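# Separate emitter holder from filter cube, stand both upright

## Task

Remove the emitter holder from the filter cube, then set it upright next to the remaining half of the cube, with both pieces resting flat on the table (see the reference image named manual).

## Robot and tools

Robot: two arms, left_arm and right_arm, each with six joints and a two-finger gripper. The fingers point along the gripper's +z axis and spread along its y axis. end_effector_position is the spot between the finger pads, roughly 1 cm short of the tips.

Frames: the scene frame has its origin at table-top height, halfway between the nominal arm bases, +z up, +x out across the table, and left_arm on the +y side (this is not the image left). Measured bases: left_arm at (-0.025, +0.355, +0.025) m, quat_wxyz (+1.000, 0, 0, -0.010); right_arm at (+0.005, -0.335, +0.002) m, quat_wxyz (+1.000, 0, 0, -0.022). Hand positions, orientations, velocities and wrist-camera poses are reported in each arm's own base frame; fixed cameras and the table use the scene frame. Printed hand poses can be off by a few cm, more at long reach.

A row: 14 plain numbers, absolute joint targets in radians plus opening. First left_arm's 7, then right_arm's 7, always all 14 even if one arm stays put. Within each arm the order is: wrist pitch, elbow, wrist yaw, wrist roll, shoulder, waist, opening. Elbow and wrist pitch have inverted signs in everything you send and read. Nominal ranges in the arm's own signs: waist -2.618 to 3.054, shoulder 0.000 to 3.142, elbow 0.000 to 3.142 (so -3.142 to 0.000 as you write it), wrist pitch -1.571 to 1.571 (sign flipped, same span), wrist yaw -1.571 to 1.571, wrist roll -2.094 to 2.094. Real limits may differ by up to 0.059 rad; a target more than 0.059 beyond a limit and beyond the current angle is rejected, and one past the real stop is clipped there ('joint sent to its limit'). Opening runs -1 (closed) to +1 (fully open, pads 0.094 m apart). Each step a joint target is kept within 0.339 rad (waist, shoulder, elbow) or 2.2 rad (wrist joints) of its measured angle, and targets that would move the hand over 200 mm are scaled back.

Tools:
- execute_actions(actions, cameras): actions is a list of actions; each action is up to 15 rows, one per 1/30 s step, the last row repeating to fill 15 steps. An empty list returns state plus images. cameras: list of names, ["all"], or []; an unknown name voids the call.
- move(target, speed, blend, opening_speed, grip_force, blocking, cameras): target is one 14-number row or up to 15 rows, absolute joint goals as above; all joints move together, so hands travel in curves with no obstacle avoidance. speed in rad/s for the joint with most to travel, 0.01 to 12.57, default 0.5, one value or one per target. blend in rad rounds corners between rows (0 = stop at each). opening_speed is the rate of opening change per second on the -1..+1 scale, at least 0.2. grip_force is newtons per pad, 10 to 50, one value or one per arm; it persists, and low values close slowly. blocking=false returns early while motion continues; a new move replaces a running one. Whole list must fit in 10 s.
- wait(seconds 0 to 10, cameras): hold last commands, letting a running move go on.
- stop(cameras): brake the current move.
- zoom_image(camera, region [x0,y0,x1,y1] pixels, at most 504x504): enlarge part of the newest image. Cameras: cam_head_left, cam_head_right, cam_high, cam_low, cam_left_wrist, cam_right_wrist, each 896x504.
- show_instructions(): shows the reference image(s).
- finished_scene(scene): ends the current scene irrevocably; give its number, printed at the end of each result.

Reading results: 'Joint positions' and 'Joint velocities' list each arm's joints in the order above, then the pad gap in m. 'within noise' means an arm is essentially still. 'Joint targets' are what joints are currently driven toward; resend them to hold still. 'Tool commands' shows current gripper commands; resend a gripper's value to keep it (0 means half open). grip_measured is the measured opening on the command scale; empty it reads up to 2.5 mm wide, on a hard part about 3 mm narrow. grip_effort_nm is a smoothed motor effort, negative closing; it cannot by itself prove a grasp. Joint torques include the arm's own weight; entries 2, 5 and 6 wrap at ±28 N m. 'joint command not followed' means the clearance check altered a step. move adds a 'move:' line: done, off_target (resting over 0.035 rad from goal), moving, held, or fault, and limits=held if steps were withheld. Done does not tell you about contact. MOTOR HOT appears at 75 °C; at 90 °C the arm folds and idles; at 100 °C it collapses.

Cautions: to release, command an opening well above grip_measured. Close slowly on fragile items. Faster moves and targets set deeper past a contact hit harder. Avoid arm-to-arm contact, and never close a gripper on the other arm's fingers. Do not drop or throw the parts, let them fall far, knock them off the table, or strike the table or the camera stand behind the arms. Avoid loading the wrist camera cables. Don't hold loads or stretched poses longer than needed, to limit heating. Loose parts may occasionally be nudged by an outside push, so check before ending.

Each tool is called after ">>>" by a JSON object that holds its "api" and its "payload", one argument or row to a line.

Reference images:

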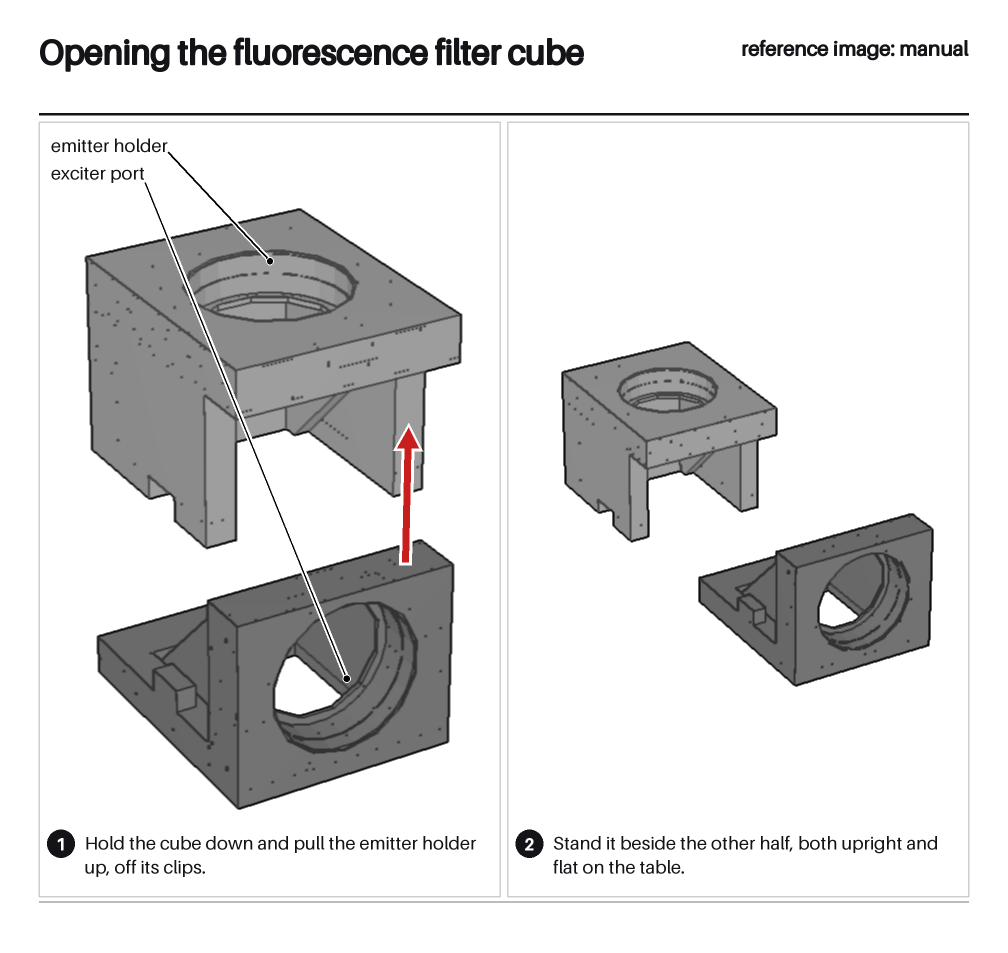

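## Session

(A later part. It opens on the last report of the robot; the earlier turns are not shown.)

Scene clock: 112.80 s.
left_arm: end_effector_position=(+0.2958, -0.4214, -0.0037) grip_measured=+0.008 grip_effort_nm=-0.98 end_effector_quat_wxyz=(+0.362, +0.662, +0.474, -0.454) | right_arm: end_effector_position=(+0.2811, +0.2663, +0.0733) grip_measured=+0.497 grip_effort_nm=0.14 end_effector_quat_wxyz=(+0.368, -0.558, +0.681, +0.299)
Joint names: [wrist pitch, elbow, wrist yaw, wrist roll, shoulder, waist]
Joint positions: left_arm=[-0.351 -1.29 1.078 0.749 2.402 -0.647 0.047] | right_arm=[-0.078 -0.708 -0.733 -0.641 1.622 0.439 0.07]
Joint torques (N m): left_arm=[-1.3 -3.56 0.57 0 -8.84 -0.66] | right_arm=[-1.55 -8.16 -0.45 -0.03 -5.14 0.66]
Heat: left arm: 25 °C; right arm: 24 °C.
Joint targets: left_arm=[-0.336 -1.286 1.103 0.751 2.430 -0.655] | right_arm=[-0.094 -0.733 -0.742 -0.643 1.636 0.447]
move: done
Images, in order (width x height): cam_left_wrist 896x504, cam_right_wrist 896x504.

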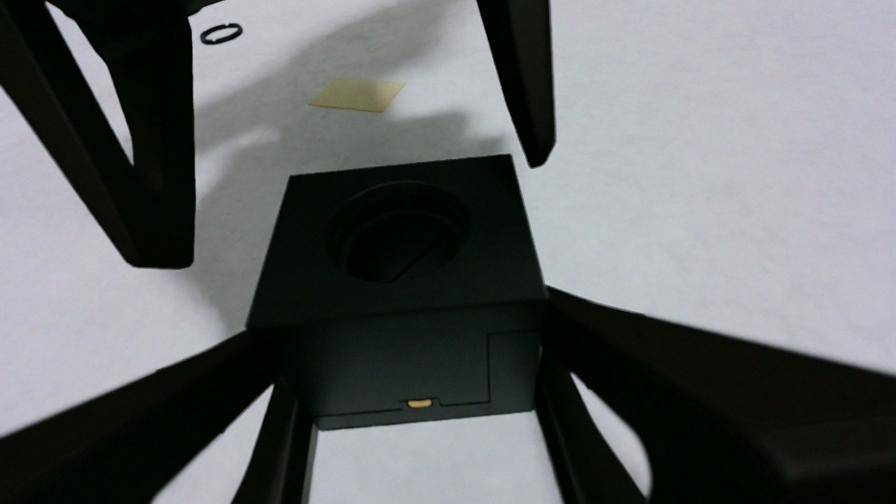

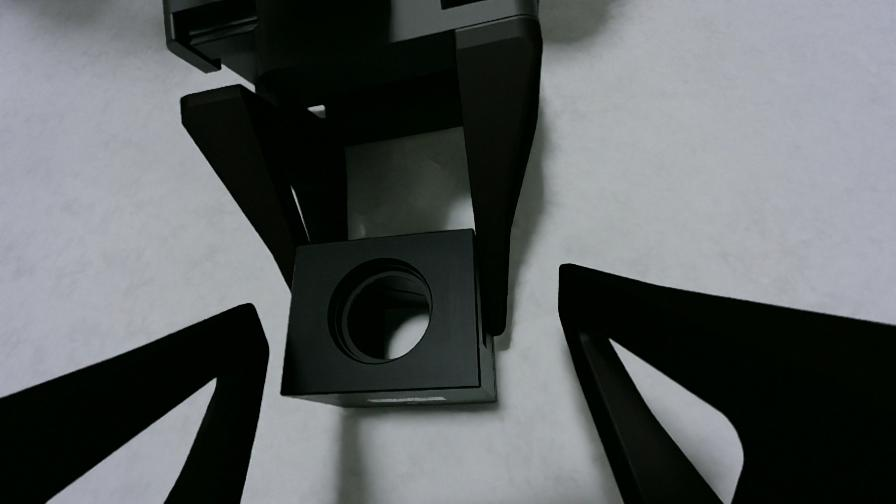

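>>> {"api": "move", "payload": {
  "target": [-0.336, -1.286, 1.103, 0.751, 2.430, -0.655, -0.3, -0.094, -0.672, -0.742, -0.643, 1.636, 0.458, 0.5],
  "speed": 0.2,
  "cameras": ["cam_left_wrist", "cam_right_wrist"]
}}

Scene clock: 115.30 s.
left_arm: end_effector_position=(+0.2958, -0.4214, -0.0037) grip_measured=+0.008 grip_effort_nm=-0.97 end_effector_quat_wxyz=(+0.362, +0.662, +0.474, -0.454) | right_arm: end_effector_position=(+0.2711, +0.2659, +0.0649) grip_measured=+0.497 grip_effort_nm=0.14 end_effector_quat_wxyz=(+0.356, -0.561, +0.683, +0.303)
Joint names: [wrist pitch, elbow, wrist yaw, wrist roll, shoulder, waist]
Joint positions: left_arm=[-0.351 -1.29 1.078 0.749 2.402 -0.647 0.047] | right_arm=[-0.083 -0.68 -0.732 -0.641 1.622 0.45 0.07]
Joint torques (N m): left_arm=[-1.3 -3.62 0.56 -0.01 -8.88 -0.64] | right_arm=[-1.48 -4.83 -0.45 -0.03 -5.12 0.64]
Heat: left arm: 25 °C; right arm: 25 °C.
Joint targets: left_arm=[-0.336 -1.286 1.103 0.751 2.430 -0.655] | right_arm=[-0.094 -0.672 -0.742 -0.643 1.636 0.458]
move: done
Images, in order (width x height): cam_left_wrist 896x504, cam_right_wrist 896x504.

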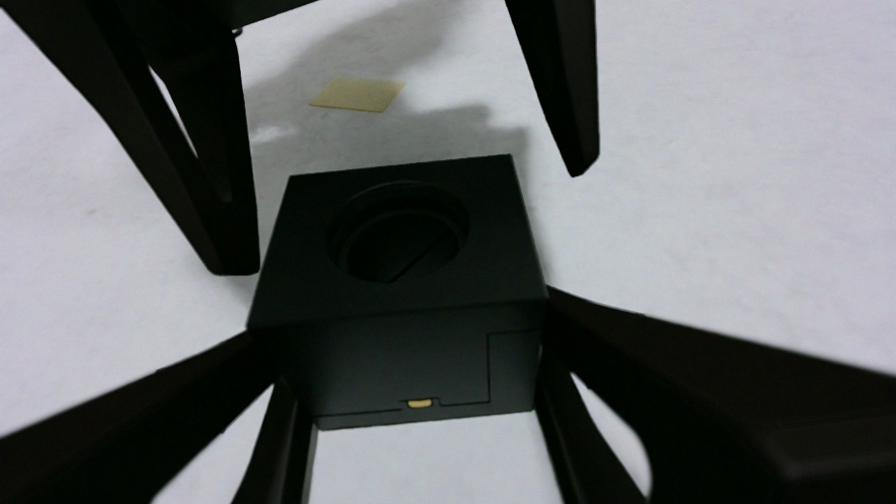

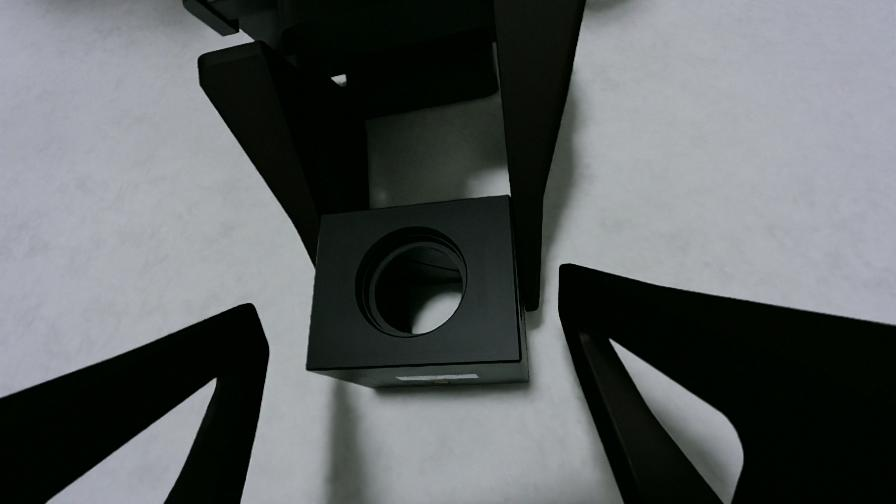

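>>> {"api": "move", "payload": {
  "target": [-0.336, -1.286, 1.103, 0.751, 2.430, -0.655, -0.3, -0.094, -0.672, -0.742, -0.643, 1.636, 0.458, -0.3],
  "opening_speed": 0.35,
  "cameras": ["cam_left_wrist", "cam_right_wrist"]
}}

Scene clock: 118.57 s.
left_arm: end_effector_position=(+0.2957, -0.4213, -0.0036) grip_measured=+0.008 grip_effort_nm=-0.98 end_effector_quat_wxyz=(+0.362, +0.662, +0.474, -0.454) | right_arm: end_effector_position=(+0.2712, +0.2659, +0.0649) grip_measured=+0.023 grip_effort_nm=-1.02 end_effector_quat_wxyz=(+0.356, -0.559, +0.685, +0.303)
Joint names: [wrist pitch, elbow, wrist yaw, wrist roll, shoulder, waist]
Joint positions: left_arm=[-0.351 -1.29 1.079 0.749 2.402 -0.647 0.047] | right_arm=[-0.083 -0.68 -0.731 -0.636 1.622 0.45 0.048]
Joint torques (N m): left_arm=[-1.33 -3.63 0.55 -0.01 -8.85 -0.64] | right_arm=[-1.46 -4.81 -0.46 -0.1 -5.04 0.66]
Heat: left arm: 25 °C; right arm: 25 °C.
Joint targets: left_arm=[-0.336 -1.286 1.103 0.751 2.430 -0.655] | right_arm=[-0.094 -0.672 -0.742 -0.643 1.636 0.458]
move: done
Images, in order (width x height): cam_left_wrist 896x504, cam_right_wrist 896x504.

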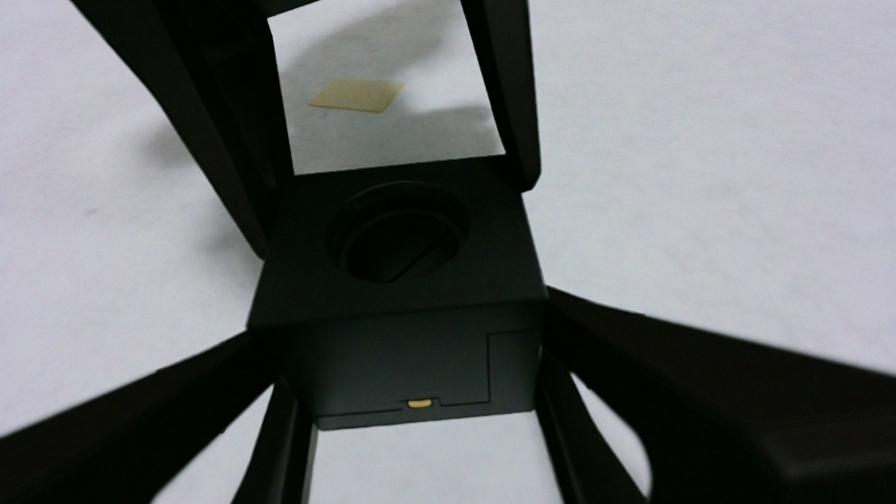

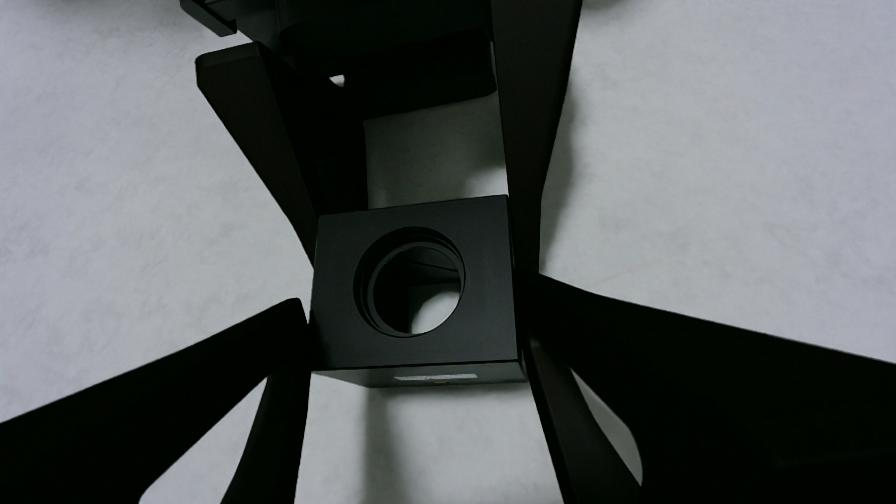

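>>> {"api": "move", "payload": {
  "target": [-0.336, -1.286, 1.103, 0.751, 2.430, -0.655, -0.3, 0.148, -0.764, -0.742, -0.643, 1.486, 0.458, -0.3],
  "speed": 0.15,
  "cameras": ["cam_left_wrist", "cam_right_wrist"]
}}

Scene clock: 121.43 s.
left_arm: end_effector_position=(+0.2873, -0.4284, +0.0061) grip_measured=+0.008 grip_effort_nm=-0.98 end_effector_quat_wxyz=(+0.357, +0.655, +0.463, -0.478) | right_arm: end_effector_position=(+0.2639, +0.2569, +0.0770) grip_measured=+0.022 grip_effort_nm=-1.02 end_effector_quat_wxyz=(+0.325, -0.554, +0.711, +0.288)
Joint names: [wrist pitch, elbow, wrist yaw, wrist roll, shoulder, waist]
Joint positions: left_arm=[-0.382 -1.296 1.121 0.698 2.402 -0.662 0.047] | right_arm=[0.114 -0.727 -0.677 -0.632 1.54 0.458 0.048]
Joint torques (N m): left_arm=[-1 -3.21 0.14 0.56 -8.91 0.61] | right_arm=[-0.96 -9.63 -1.09 -0.13 -10.43 0.01]
Heat: left arm: 25 °C; right arm: 25 °C.
Joint targets: left_arm=[-0.336 -1.286 1.103 0.751 2.430 -0.655] | right_arm=[0.148 -0.764 -0.742 -0.643 1.486 0.458]
move: off_target (left_arm, right_arm); left_arm: the wrist roll is farthest, 0.053 rad from its target; right_arm: the wrist yaw is farthest, 0.065 rad from its target
Images, in order (width x height): cam_left_wrist 896x504, cam_right_wrist 896x504.

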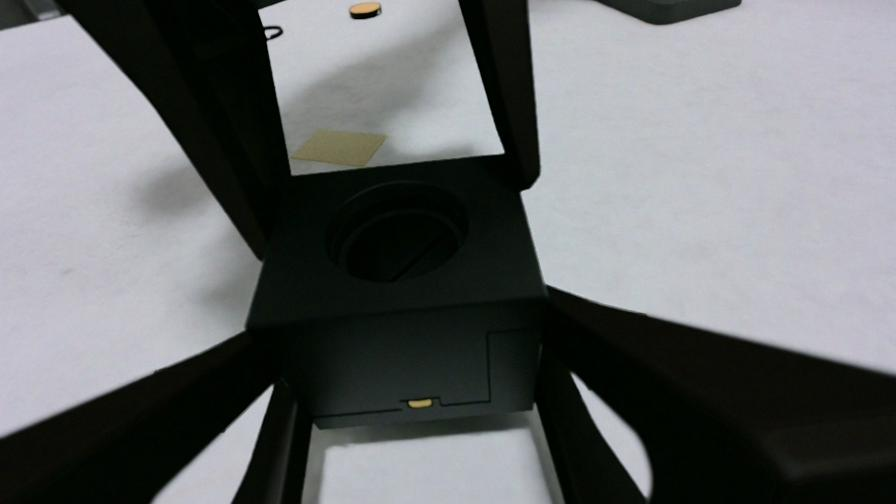

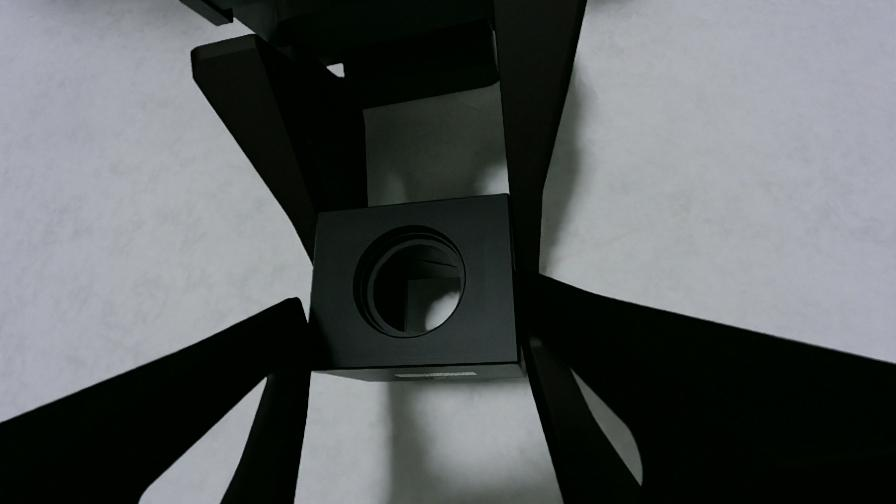

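>>> {"api": "move", "payload": {
  "target": [-0.228, -1.279, 1.103, 0.751, 2.314, -0.655, -0.3, 0.342, -0.838, -0.742, -0.643, 1.366, 0.458, -0.3],
  "speed": 0.15,
  "cameras": ["cam_left_wrist", "cam_right_wrist"]
}}

Scene clock: 124.33 s.
left_arm: end_effector_position=(+0.2846, -0.4328, +0.0441) grip_measured=+0.008 grip_effort_nm=-0.98 end_effector_quat_wxyz=(+0.362, +0.657, +0.452, -0.482) | right_arm: end_effector_position=(+0.2592, +0.2520, +0.1161) grip_measured=+0.022 grip_effort_nm=-1.02 end_effector_quat_wxyz=(+0.329, -0.551, +0.714, +0.280)
Joint names: [wrist pitch, elbow, wrist yaw, wrist roll, shoulder, waist]
Joint positions: left_arm=[-0.312 -1.301 1.131 0.69 2.309 -0.671 0.047] | right_arm=[0.292 -0.797 -0.66 -0.626 1.422 0.458 0.048]
Joint torques (N m): left_arm=[-0.62 -2.66 0.03 0.7 -10.36 1.24] | right_arm=[-0.85 -10.59 -1.29 -0.18 -10 -0.03]
Heat: left arm: 26 °C; right arm: 24 °C.
Joint targets: left_arm=[-0.228 -1.279 1.103 0.751 2.314 -0.655] | right_arm=[0.342 -0.838 -0.742 -0.643 1.366 0.458]
move: off_target (left_arm, right_arm); left_arm: the wrist pitch is farthest, 0.084 rad from its target; right_arm: the wrist yaw is farthest, 0.082 rad from its target
Images, in order (width x height): cam_left_wrist 896x504, cam_right_wrist 896x504.

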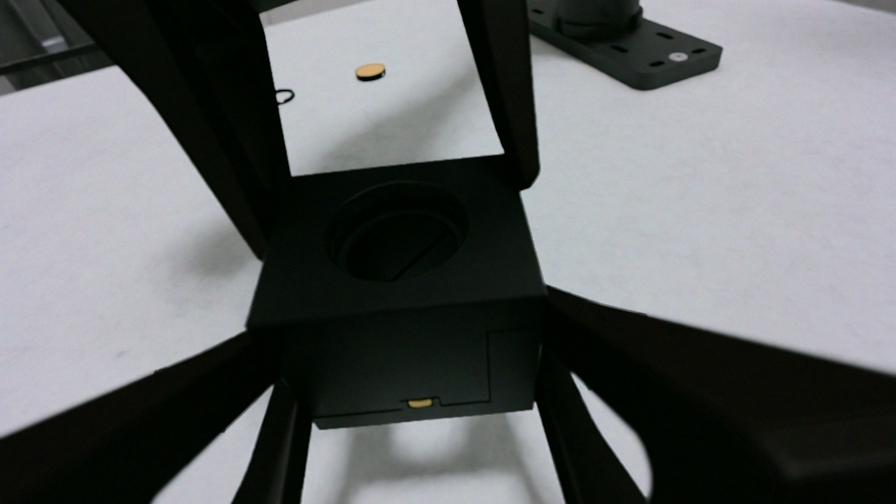

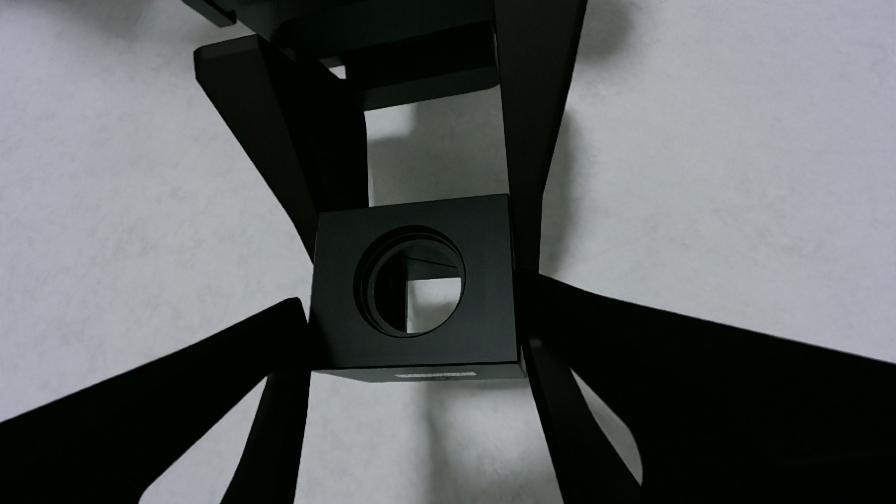

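>>> {"api": "move", "payload": {
  "target": [-0.228, -1.279, 1.103, 0.751, 2.314, -0.655, -0.3, 0.536, -0.912, -0.742, -0.643, 1.246, 0.458, -0.3],
  "speed": 0.15,
  "cameras": ["cam_left_wrist", "cam_right_wrist"]
}}

Scene clock: 126.40 s.
left_arm: end_effector_position=(+0.2781, -0.4422, +0.0703) grip_measured=+0.008 grip_effort_nm=-0.98 end_effector_quat_wxyz=(+0.372, +0.659, +0.428, -0.494) | right_arm: end_effector_position=(+0.2509, +0.2426, +0.1450) grip_measured=+0.022 grip_effort_nm=-1.02 end_effector_quat_wxyz=(+0.328, -0.549, +0.722, +0.263)
Joint names: [wrist pitch, elbow, wrist yaw, wrist roll, shoulder, waist]
Joint positions: left_arm=[-0.327 -1.316 1.158 0.659 2.273 -0.69 0.047] | right_arm=[0.449 -0.854 -0.621 -0.624 1.322 0.46 0.048]
Joint torques (N m): left_arm=[-0.52 -1.73 -0.26 1.07 -7.83 2.81] | right_arm=[-0.52 -12.59 -1.72 -0.21 -11.17 -0.24]
Heat: left arm: 26 °C; right arm: 24 °C.
Joint targets: left_arm=[-0.228 -1.279 1.103 0.751 2.314 -0.655] | right_arm=[0.536 -0.912 -0.742 -0.643 1.246 0.458]
move: off_target (left_arm, right_arm); left_arm: the wrist pitch is farthest, 0.099 rad from its target; right_arm: the wrist yaw is farthest, 0.121 rad from its target
Images, in order (width x height): cam_left_wrist 896x504, cam_right_wrist 896x504.

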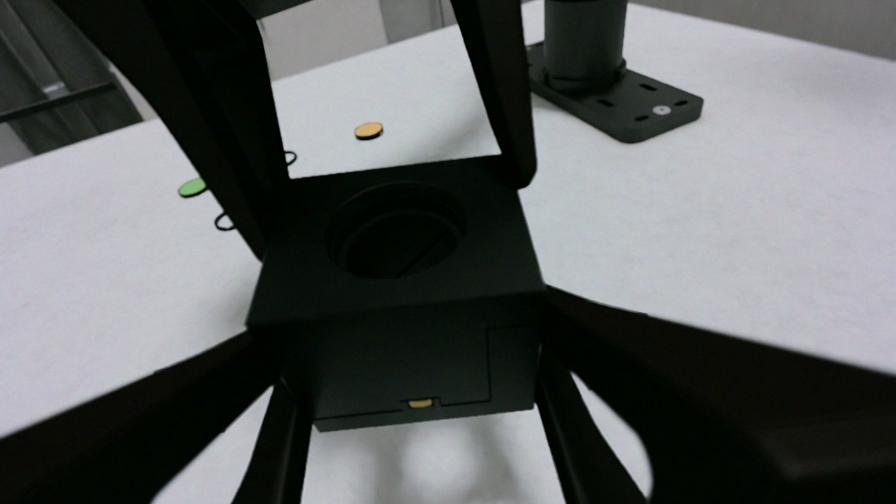

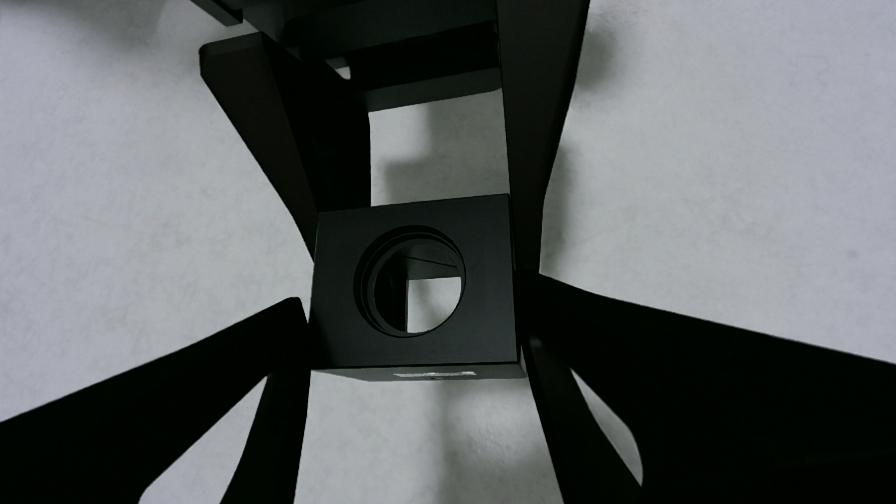

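>>> {"api": "move", "payload": {
  "target": [-0.228, -1.279, 1.103, 0.751, 2.314, -0.655, -0.3, 0.72, -0.99, -0.72, -0.643, 1.116, 0.458, -0.3],
  "speed": 0.15,
  "cameras": ["cam_left_wrist", "cam_right_wrist"]
}}

Scene clock: 128.73 s.
left_arm: end_effector_position=(+0.2714, -0.4547, +0.1005) grip_measured=+0.008 grip_effort_nm=-0.98 end_effector_quat_wxyz=(+0.391, +0.665, +0.395, -0.499) | right_arm: end_effector_position=(+0.2410, +0.2301, +0.1780) grip_measured=+0.022 grip_effort_nm=-1.02 end_effector_quat_wxyz=(+0.340, -0.548, +0.726, +0.238)
Joint names: [wrist pitch, elbow, wrist yaw, wrist roll, shoulder, waist]
Joint positions: left_arm=[-0.366 -1.339 1.176 0.628 2.238 -0.715 0.047] | right_arm=[0.593 -0.913 -0.569 -0.624 1.212 0.463 0.048]
Joint torques (N m): left_arm=[-0.16 -0.29 -0.51 1.42 -5.41 4.86] | right_arm=[-0.19 -14.72 -2.07 -0.2 -11.97 -0.53]
Heat: left arm: 26 °C; right arm: 24 °C.
Joint targets: left_arm=[-0.228 -1.279 1.103 0.751 2.314 -0.655] | right_arm=[0.720 -0.990 -0.720 -0.643 1.116 0.458]
move: off_target (left_arm, right_arm); left_arm: the wrist pitch is farthest, 0.138 rad from its target; right_arm: the wrist yaw is farthest, 0.151 rad from its target
Images, in order (width x height): cam_left_wrist 896x504, cam_right_wrist 896x504.

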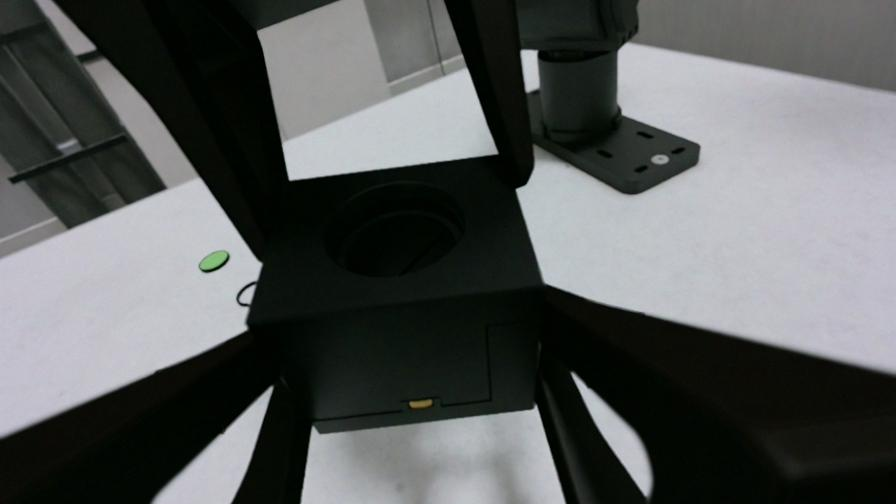

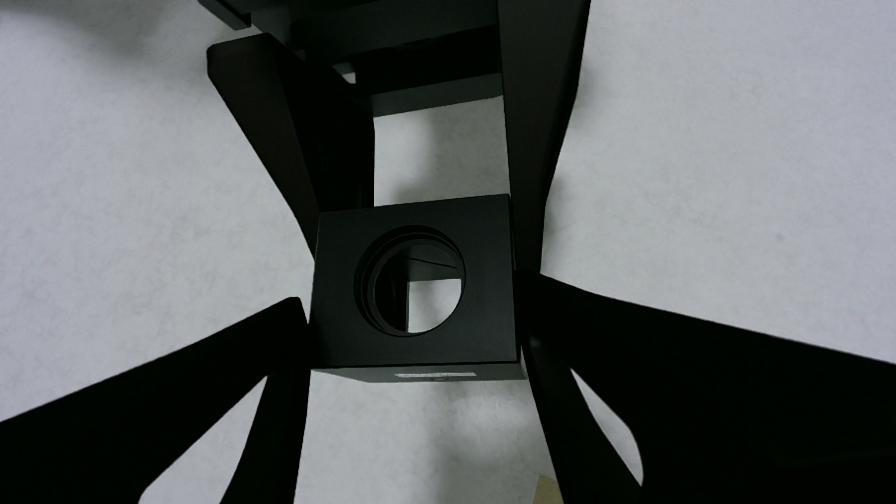

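>>> {"api": "move", "payload": {
  "target": [-0.228, -1.279, 1.103, 0.751, 2.314, -0.655, -0.3, 0.641, -1.198, -0.729, -0.643, 1.39, 0.45, -0.3],
  "speed": 0.15,
  "cameras": ["cam_left_wrist", "cam_right_wrist"]
}}

Scene clock: 132.37 s.
left_arm: end_effector_position=(+0.2969, -0.4393, +0.1006) grip_measured=+0.008 grip_effort_nm=-0.98 end_effector_quat_wxyz=(+0.398, +0.648, +0.427, -0.489) | right_arm: end_effector_position=(+0.2728, +0.2483, +0.1775) grip_measured=+0.022 grip_effort_nm=-1.02 end_effector_quat_wxyz=(+0.307, -0.566, +0.725, +0.243)
Joint names: [wrist pitch, elbow, wrist yaw, wrist roll, shoulder, waist]
Joint positions: left_arm=[-0.352 -1.339 1.162 0.603 2.232 -0.661 0.047] | right_arm=[0.665 -1.106 -0.583 -0.68 1.421 0.463 0.048]
Joint torques (N m): left_arm=[-0.32 -0.31 -0.36 1.69 -4.83 0.49] | right_arm=[-1.45 -16.01 -2.01 0.35 -8.06 -1.21]
Heat: left arm: 26 °C; right arm: 24 °C.
Joint targets: left_arm=[-0.228 -1.279 1.103 0.751 2.314 -0.655] | right_arm=[0.641 -1.198 -0.729 -0.643 1.390 0.450]
move: off_target (left_arm, right_arm); left_arm: the wrist roll is farthest, 0.148 rad from its target; right_arm: the wrist yaw is farthest, 0.146 rad from its target
Images, in order (width x height): cam_left_wrist 896x504, cam_right_wrist 896x504.

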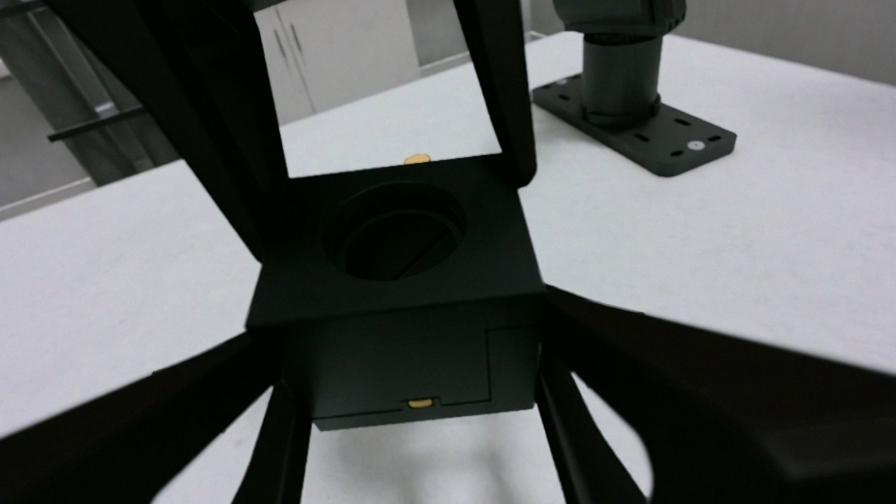

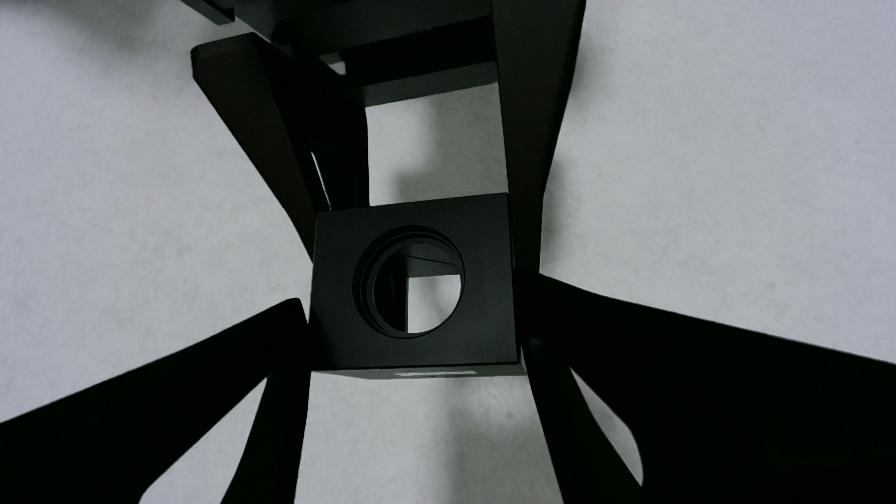

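>>> {"api": "move", "payload": {
  "target": [-0.228, -1.279, 1.103, 0.751, 2.314, -0.655, -0.3, 0.95, -1.5, -0.729, -0.643, 1.44, 0.45, -0.3],
  "speed": 0.2,
  "cameras": ["cam_left_wrist", "cam_right_wrist"]
}}

Scene clock: 135.20 s.
left_arm: end_effector_position=(+0.3015, -0.4438, +0.1319) grip_measured=+0.023 grip_effort_nm=-0.98 end_effector_quat_wxyz=(+0.414, +0.640, +0.417, -0.495) | right_arm: end_effector_position=(+0.2789, +0.2444, +0.2147) grip_measured=+0.021 grip_effort_nm=-1.02 end_effector_quat_wxyz=(+0.269, -0.573, +0.741, +0.222)
Joint names: [wrist pitch, elbow, wrist yaw, wrist roll, shoulder, waist]
Joint positions: left_arm=[-0.393 -1.362 1.172 0.529 2.195 -0.661 0.048] | right_arm=[0.95 -1.377 -0.528 -0.708 1.495 0.469 0.048]
Joint torques (N m): left_arm=[0.08 1.25 -0.52 2.57 -2.39 0.5] | right_arm=[-1.12 -19.07 -2.63 0.64 -10.77 -1.68]
Heat: left arm: 25 °C; right arm: 25 °C.
Joint targets: left_arm=[-0.228 -1.279 1.103 0.751 2.314 -0.655] | right_arm=[0.950 -1.500 -0.729 -0.643 1.440 0.450]
move: off_target (left_arm, right_arm); left_arm: the wrist roll is farthest, 0.222 rad from its target; right_arm: the wrist yaw is farthest, 0.201 rad from its target
Images, in order (width x height): cam_left_wrist 896x504, cam_right_wrist 896x504.

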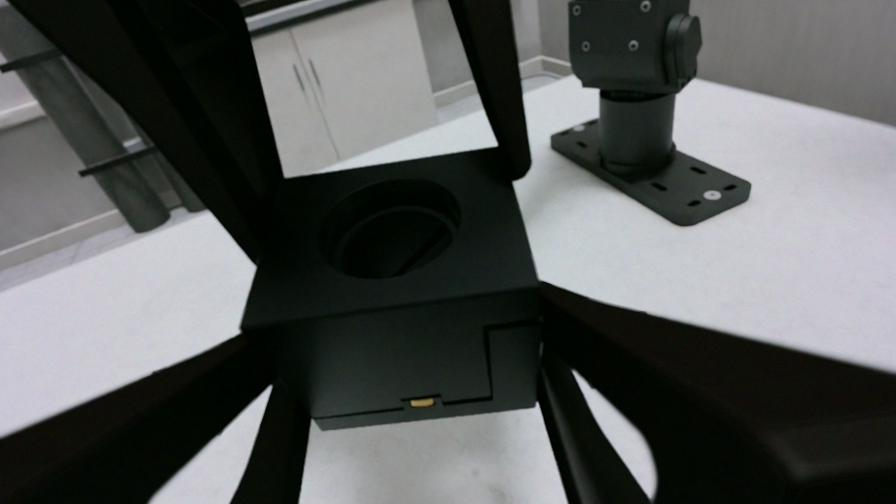

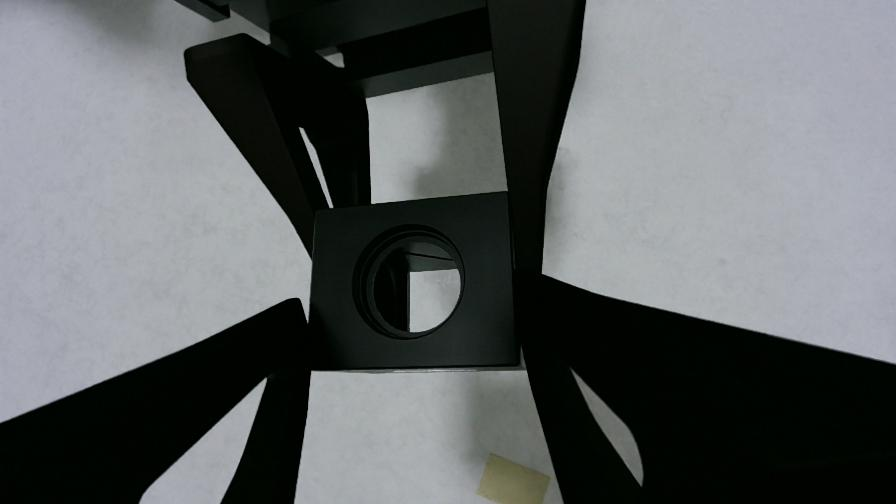

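>>> {"api": "zoom_image", "payload": {
  "camera": "cam_left_wrist",
  "region": [230, 140, 560, 440]
}}

Scaled by 1.527 from the camera's 896x504 image, which has a finer 1280x720 frame.

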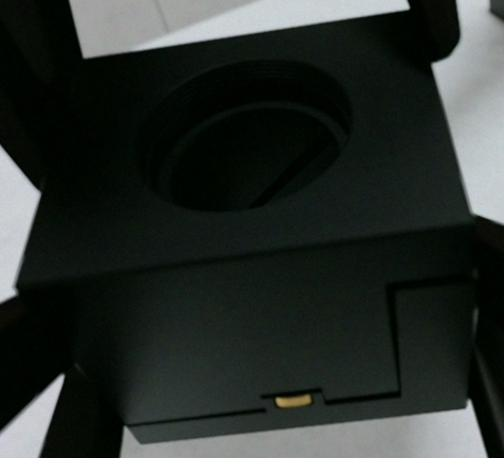

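>>> {"api": "move", "payload": {
  "target": [-0.2, -1.26, 1.08, 0.95, 2.33, -0.655, -0.3, 1.0, -1.62, -0.93, -0.6, 1.42, 0.45, -0.3],
  "speed": 0.2,
  "cameras": ["cam_left_wrist", "cam_right_wrist"]
}}

>>> {"api": "zoom_image", "payload": {
  "camera": "cam_left_wrist",
  "region": [230, 140, 560, 440]
}}

Scene clock: 137.97 s.
left_arm: end_effector_position=(+0.2742, -0.4143, +0.0033) grip_measured=-0.001 grip_effort_nm=-0.98 end_effector_quat_wxyz=(+0.363, +0.698, +0.427, -0.445) | right_arm: end_effector_position=(+0.2388, +0.2763, +0.3546) grip_measured=-0.297 grip_effort_nm=-0.13 end_effector_quat_wxyz=(+0.367, -0.562, +0.636, +0.379)
Joint names: [wrist pitch, elbow, wrist yaw, wrist roll, shoulder, waist]
Joint positions: left_arm=[-0.237 -1.254 1.103 0.932 2.345 -0.658 0.047] | right_arm=[0.987 -1.608 -0.905 -0.6 1.418 0.456 0.033]
Joint torques (N m): left_arm=[-0.99 -4.42 0.11 0.23 -11.55 0.29] | right_arm=[-1.24 -7.64 -0.68 -0.02 -4.94 -0.58]
Heat: left arm: 25 °C; right arm: 25 °C.
Joint targets: left_arm=[-0.200 -1.260 1.080 0.950 2.330 -0.655] | right_arm=[1.000 -1.620 -0.930 -0.600 1.420 0.450]
move: off_target (left_arm); left_arm: the wrist pitch is farthest, 0.037 rad from its target
Images, in order (width x height): cam_left_wrist 896x504, cam_right_wrist 896x504.

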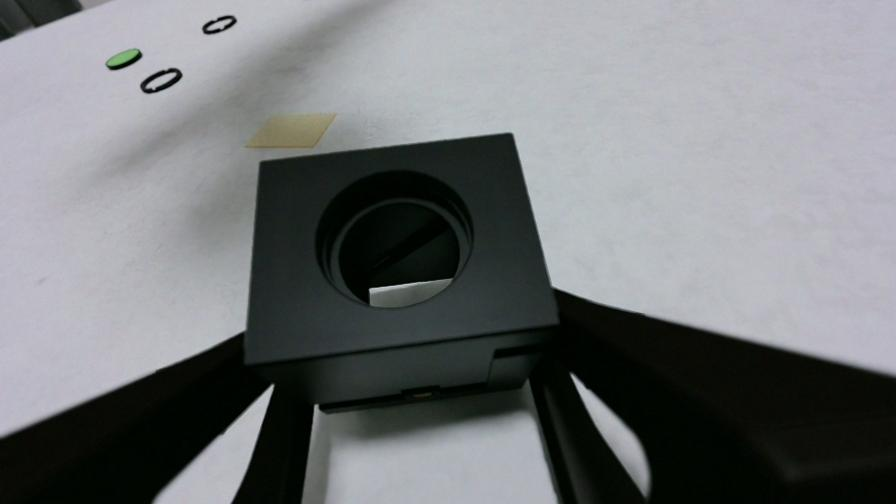

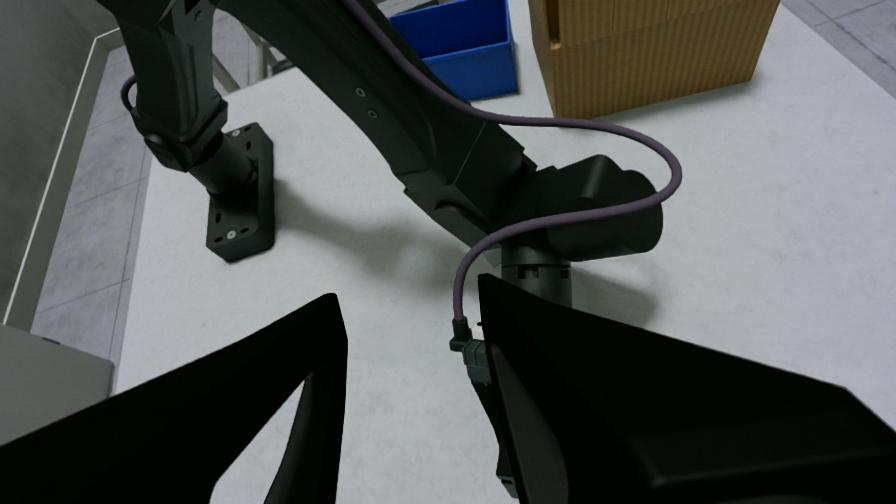

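Scaled by 1.527 from the camera's 896x504 image, which has a finer 1280x720 frame.

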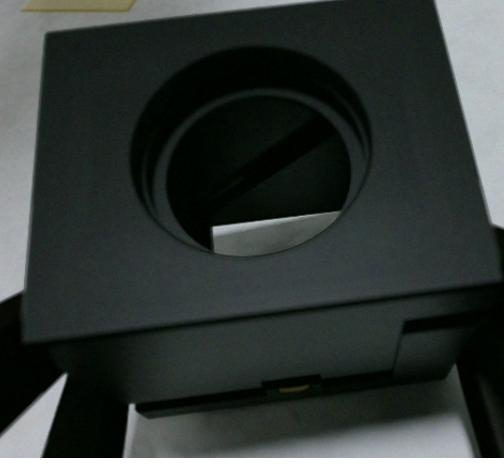

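>>> {"api": "move", "payload": {
  "target": [-0.32, -1.286, 1.103, 0.751, 2.415, -0.655, -0.3, 1.0, -1.62, -0.93, -0.6, 1.42, 0.45, 0.5],
  "speed": 0.1,
  "cameras": ["cam_left_wrist"]
}}

>>> {"api": "zoom_image", "payload": {
  "camera": "cam_left_wrist",
  "region": [230, 140, 560, 440]
}}

Scene clock: 141.20 s.
left_arm: end_effector_position=(+0.2801, -0.4199, +0.0012) grip_measured=-0.001 grip_effort_nm=-0.98 end_effector_quat_wxyz=(+0.342, +0.661, +0.471, -0.474) | right_arm: end_effector_position=(+0.2387, +0.2764, +0.3547) grip_measured=+0.497 grip_effort_nm=0.14 end_effector_quat_wxyz=(+0.367, -0.562, +0.636, +0.380)
Joint names: [wrist pitch, elbow, wrist yaw, wrist roll, shoulder, waist]
Joint positions: left_arm=[-0.311 -1.27 1.113 0.748 2.378 -0.658 0.047] | right_arm=[0.987 -1.608 -0.905 -0.599 1.418 0.456 0.07]
Joint torques (N m): left_arm=[-1.5 -5.19 0.23 -0.02 -8.12 0.29] | right_arm=[-1.24 -7.6 -0.66 -0.02 -4.96 -0.58]
Heat: left arm: 26 °C; right arm: 25 °C.
Joint targets: left_arm=[-0.320 -1.286 1.103 0.751 2.415 -0.655] | right_arm=[1.000 -1.620 -0.930 -0.600 1.420 0.450]
move: off_target (left_arm); left_arm: the shoulder is farthest, 0.037 rad from its target
Images, in order (width x height): cam_left_wrist 896x504.

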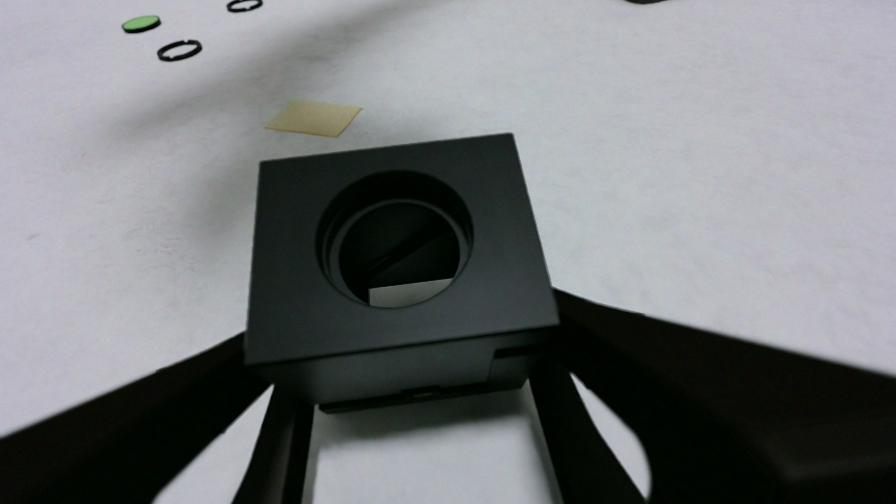

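Scaled by 1.527 from the camera's 896x504 image, which has a finer 1280x720 frame.

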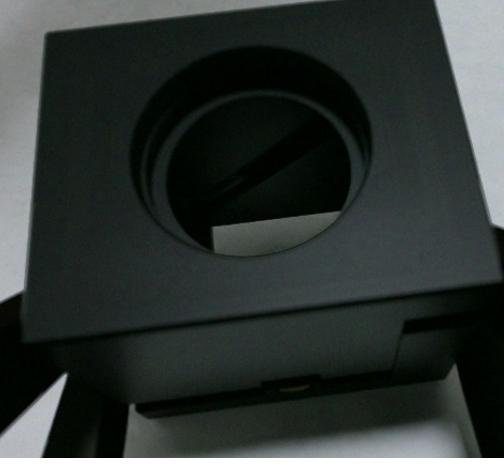

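>>> {"api": "move", "payload": {
  "target": [-0.32, -1.286, 1.103, 0.751, 2.45, -0.655, -0.3, 1.0, -1.62, -0.93, -0.6, 1.42, 0.45, 0.5],
  "speed": 0.05,
  "grip_force": [12, 50],
  "cameras": ["cam_left_wrist"]
}}

>>> {"api": "zoom_image", "payload": {
  "camera": "cam_left_wrist",
  "region": [230, 140, 560, 440]
}}

Scene clock: 142.90 s.
left_arm: end_effector_position=(+0.2800, -0.4212, +0.0003) grip_measured=+0.020 grip_effort_nm=-0.28 end_effector_quat_wxyz=(+0.345, +0.659, +0.462, -0.483) | right_arm: end_effector_position=(+0.2387, +0.2764, +0.3547) grip_measured=+0.497 grip_effort_nm=0.14 end_effector_quat_wxyz=(+0.367, -0.562, +0.636, +0.380)
Joint names: [wrist pitch, elbow, wrist yaw, wrist roll, shoulder, waist]
Joint positions: left_arm=[-0.337 -1.28 1.139 0.743 2.399 -0.656 0.048] | right_arm=[0.987 -1.608 -0.905 -0.599 1.418 0.456 0.07]
Joint torques (N m): left_arm=[-1.19 -4.3 -0.04 0.06 -7.19 0.17] | right_arm=[-1.26 -7.61 -0.66 -0.03 -4.98 -0.62]
Heat: left arm: 26 °C; right arm: 25 °C.
Joint targets: left_arm=[-0.320 -1.286 1.103 0.751 2.450 -0.655] | right_arm=[1.000 -1.620 -0.930 -0.600 1.420 0.450]
grip_force (N): 12, 50
move: off_target (left_arm); left_arm: the shoulder is farthest, 0.051 rad from its target
Images, in order (width x height): cam_left_wrist 896x504.

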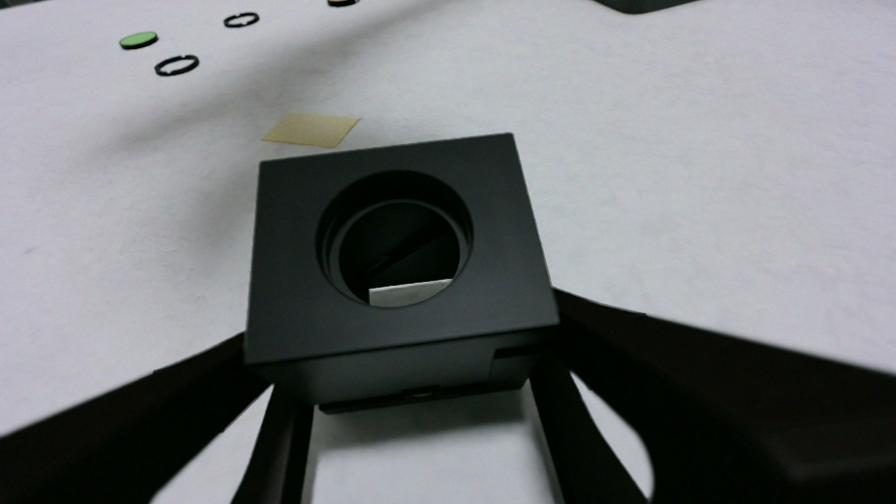

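Scaled by 1.527 from the camera's 896x504 image, which has a finer 1280x720 frame.

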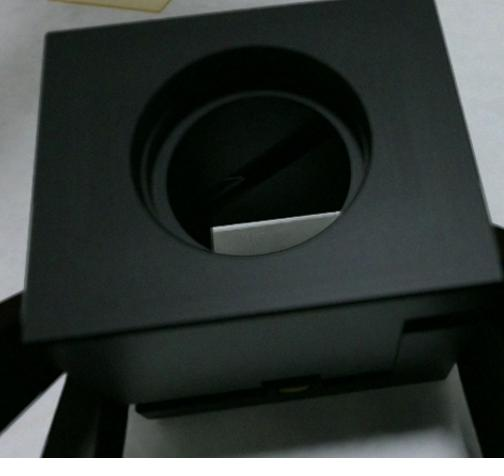

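>>> {"api": "move", "payload": {
  "target": [-0.32, -1.286, 1.103, 0.751, 2.43, -0.655, 0.4, 1.0, -1.62, -0.93, -0.6, 1.42, 0.45, 0.5],
  "speed": 0.05,
  "opening_speed": 0.2,
  "cameras": ["cam_left_wrist"]
}}

>>> {"api": "zoom_image", "payload": {
  "camera": "cam_left_wrist",
  "region": [230, 140, 560, 440]
}}

Scene clock: 147.67 s.
left_arm: end_effector_position=(+0.2844, -0.4212, -0.0056) grip_measured=+0.398 grip_effort_nm=0.14 end_effector_quat_wxyz=(+0.346, +0.660, +0.473, -0.470) | right_arm: end_effector_position=(+0.2387, +0.2764, +0.3547) grip_measured=+0.497 grip_effort_nm=0.14 end_effector_quat_wxyz=(+0.367, -0.562, +0.636, +0.380)
Joint names: [wrist pitch, elbow, wrist yaw, wrist roll, shoulder, waist]
Joint positions: left_arm=[-0.335 -1.28 1.104 0.743 2.403 -0.656 0.066] | right_arm=[0.987 -1.608 -0.905 -0.599 1.418 0.456 0.07]
Joint torques (N m): left_arm=[-1.27 -4.3 0.33 0.07 -8.84 0.16] | right_arm=[-1.25 -7.62 -0.64 -0.03 -4.93 -0.64]
Heat: left arm: 26 °C; right arm: 25 °C.
Joint targets: left_arm=[-0.320 -1.286 1.103 0.751 2.430 -0.655] | right_arm=[1.000 -1.620 -0.930 -0.600 1.420 0.450]
grip_force (N): 12, 50
move: done
Images, in order (width x height): cam_left_wrist 896x504.

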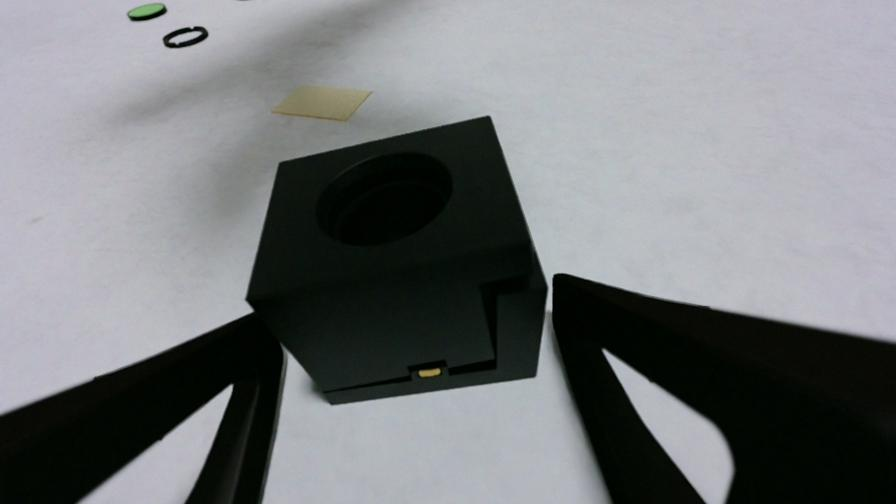

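Scaled by 1.527 from the camera's 896x504 image, which has a finer 1280x720 frame.

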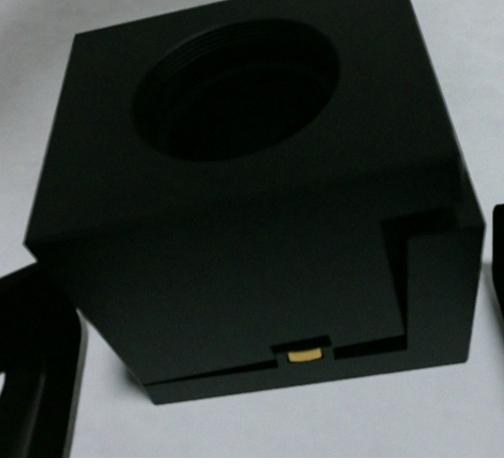

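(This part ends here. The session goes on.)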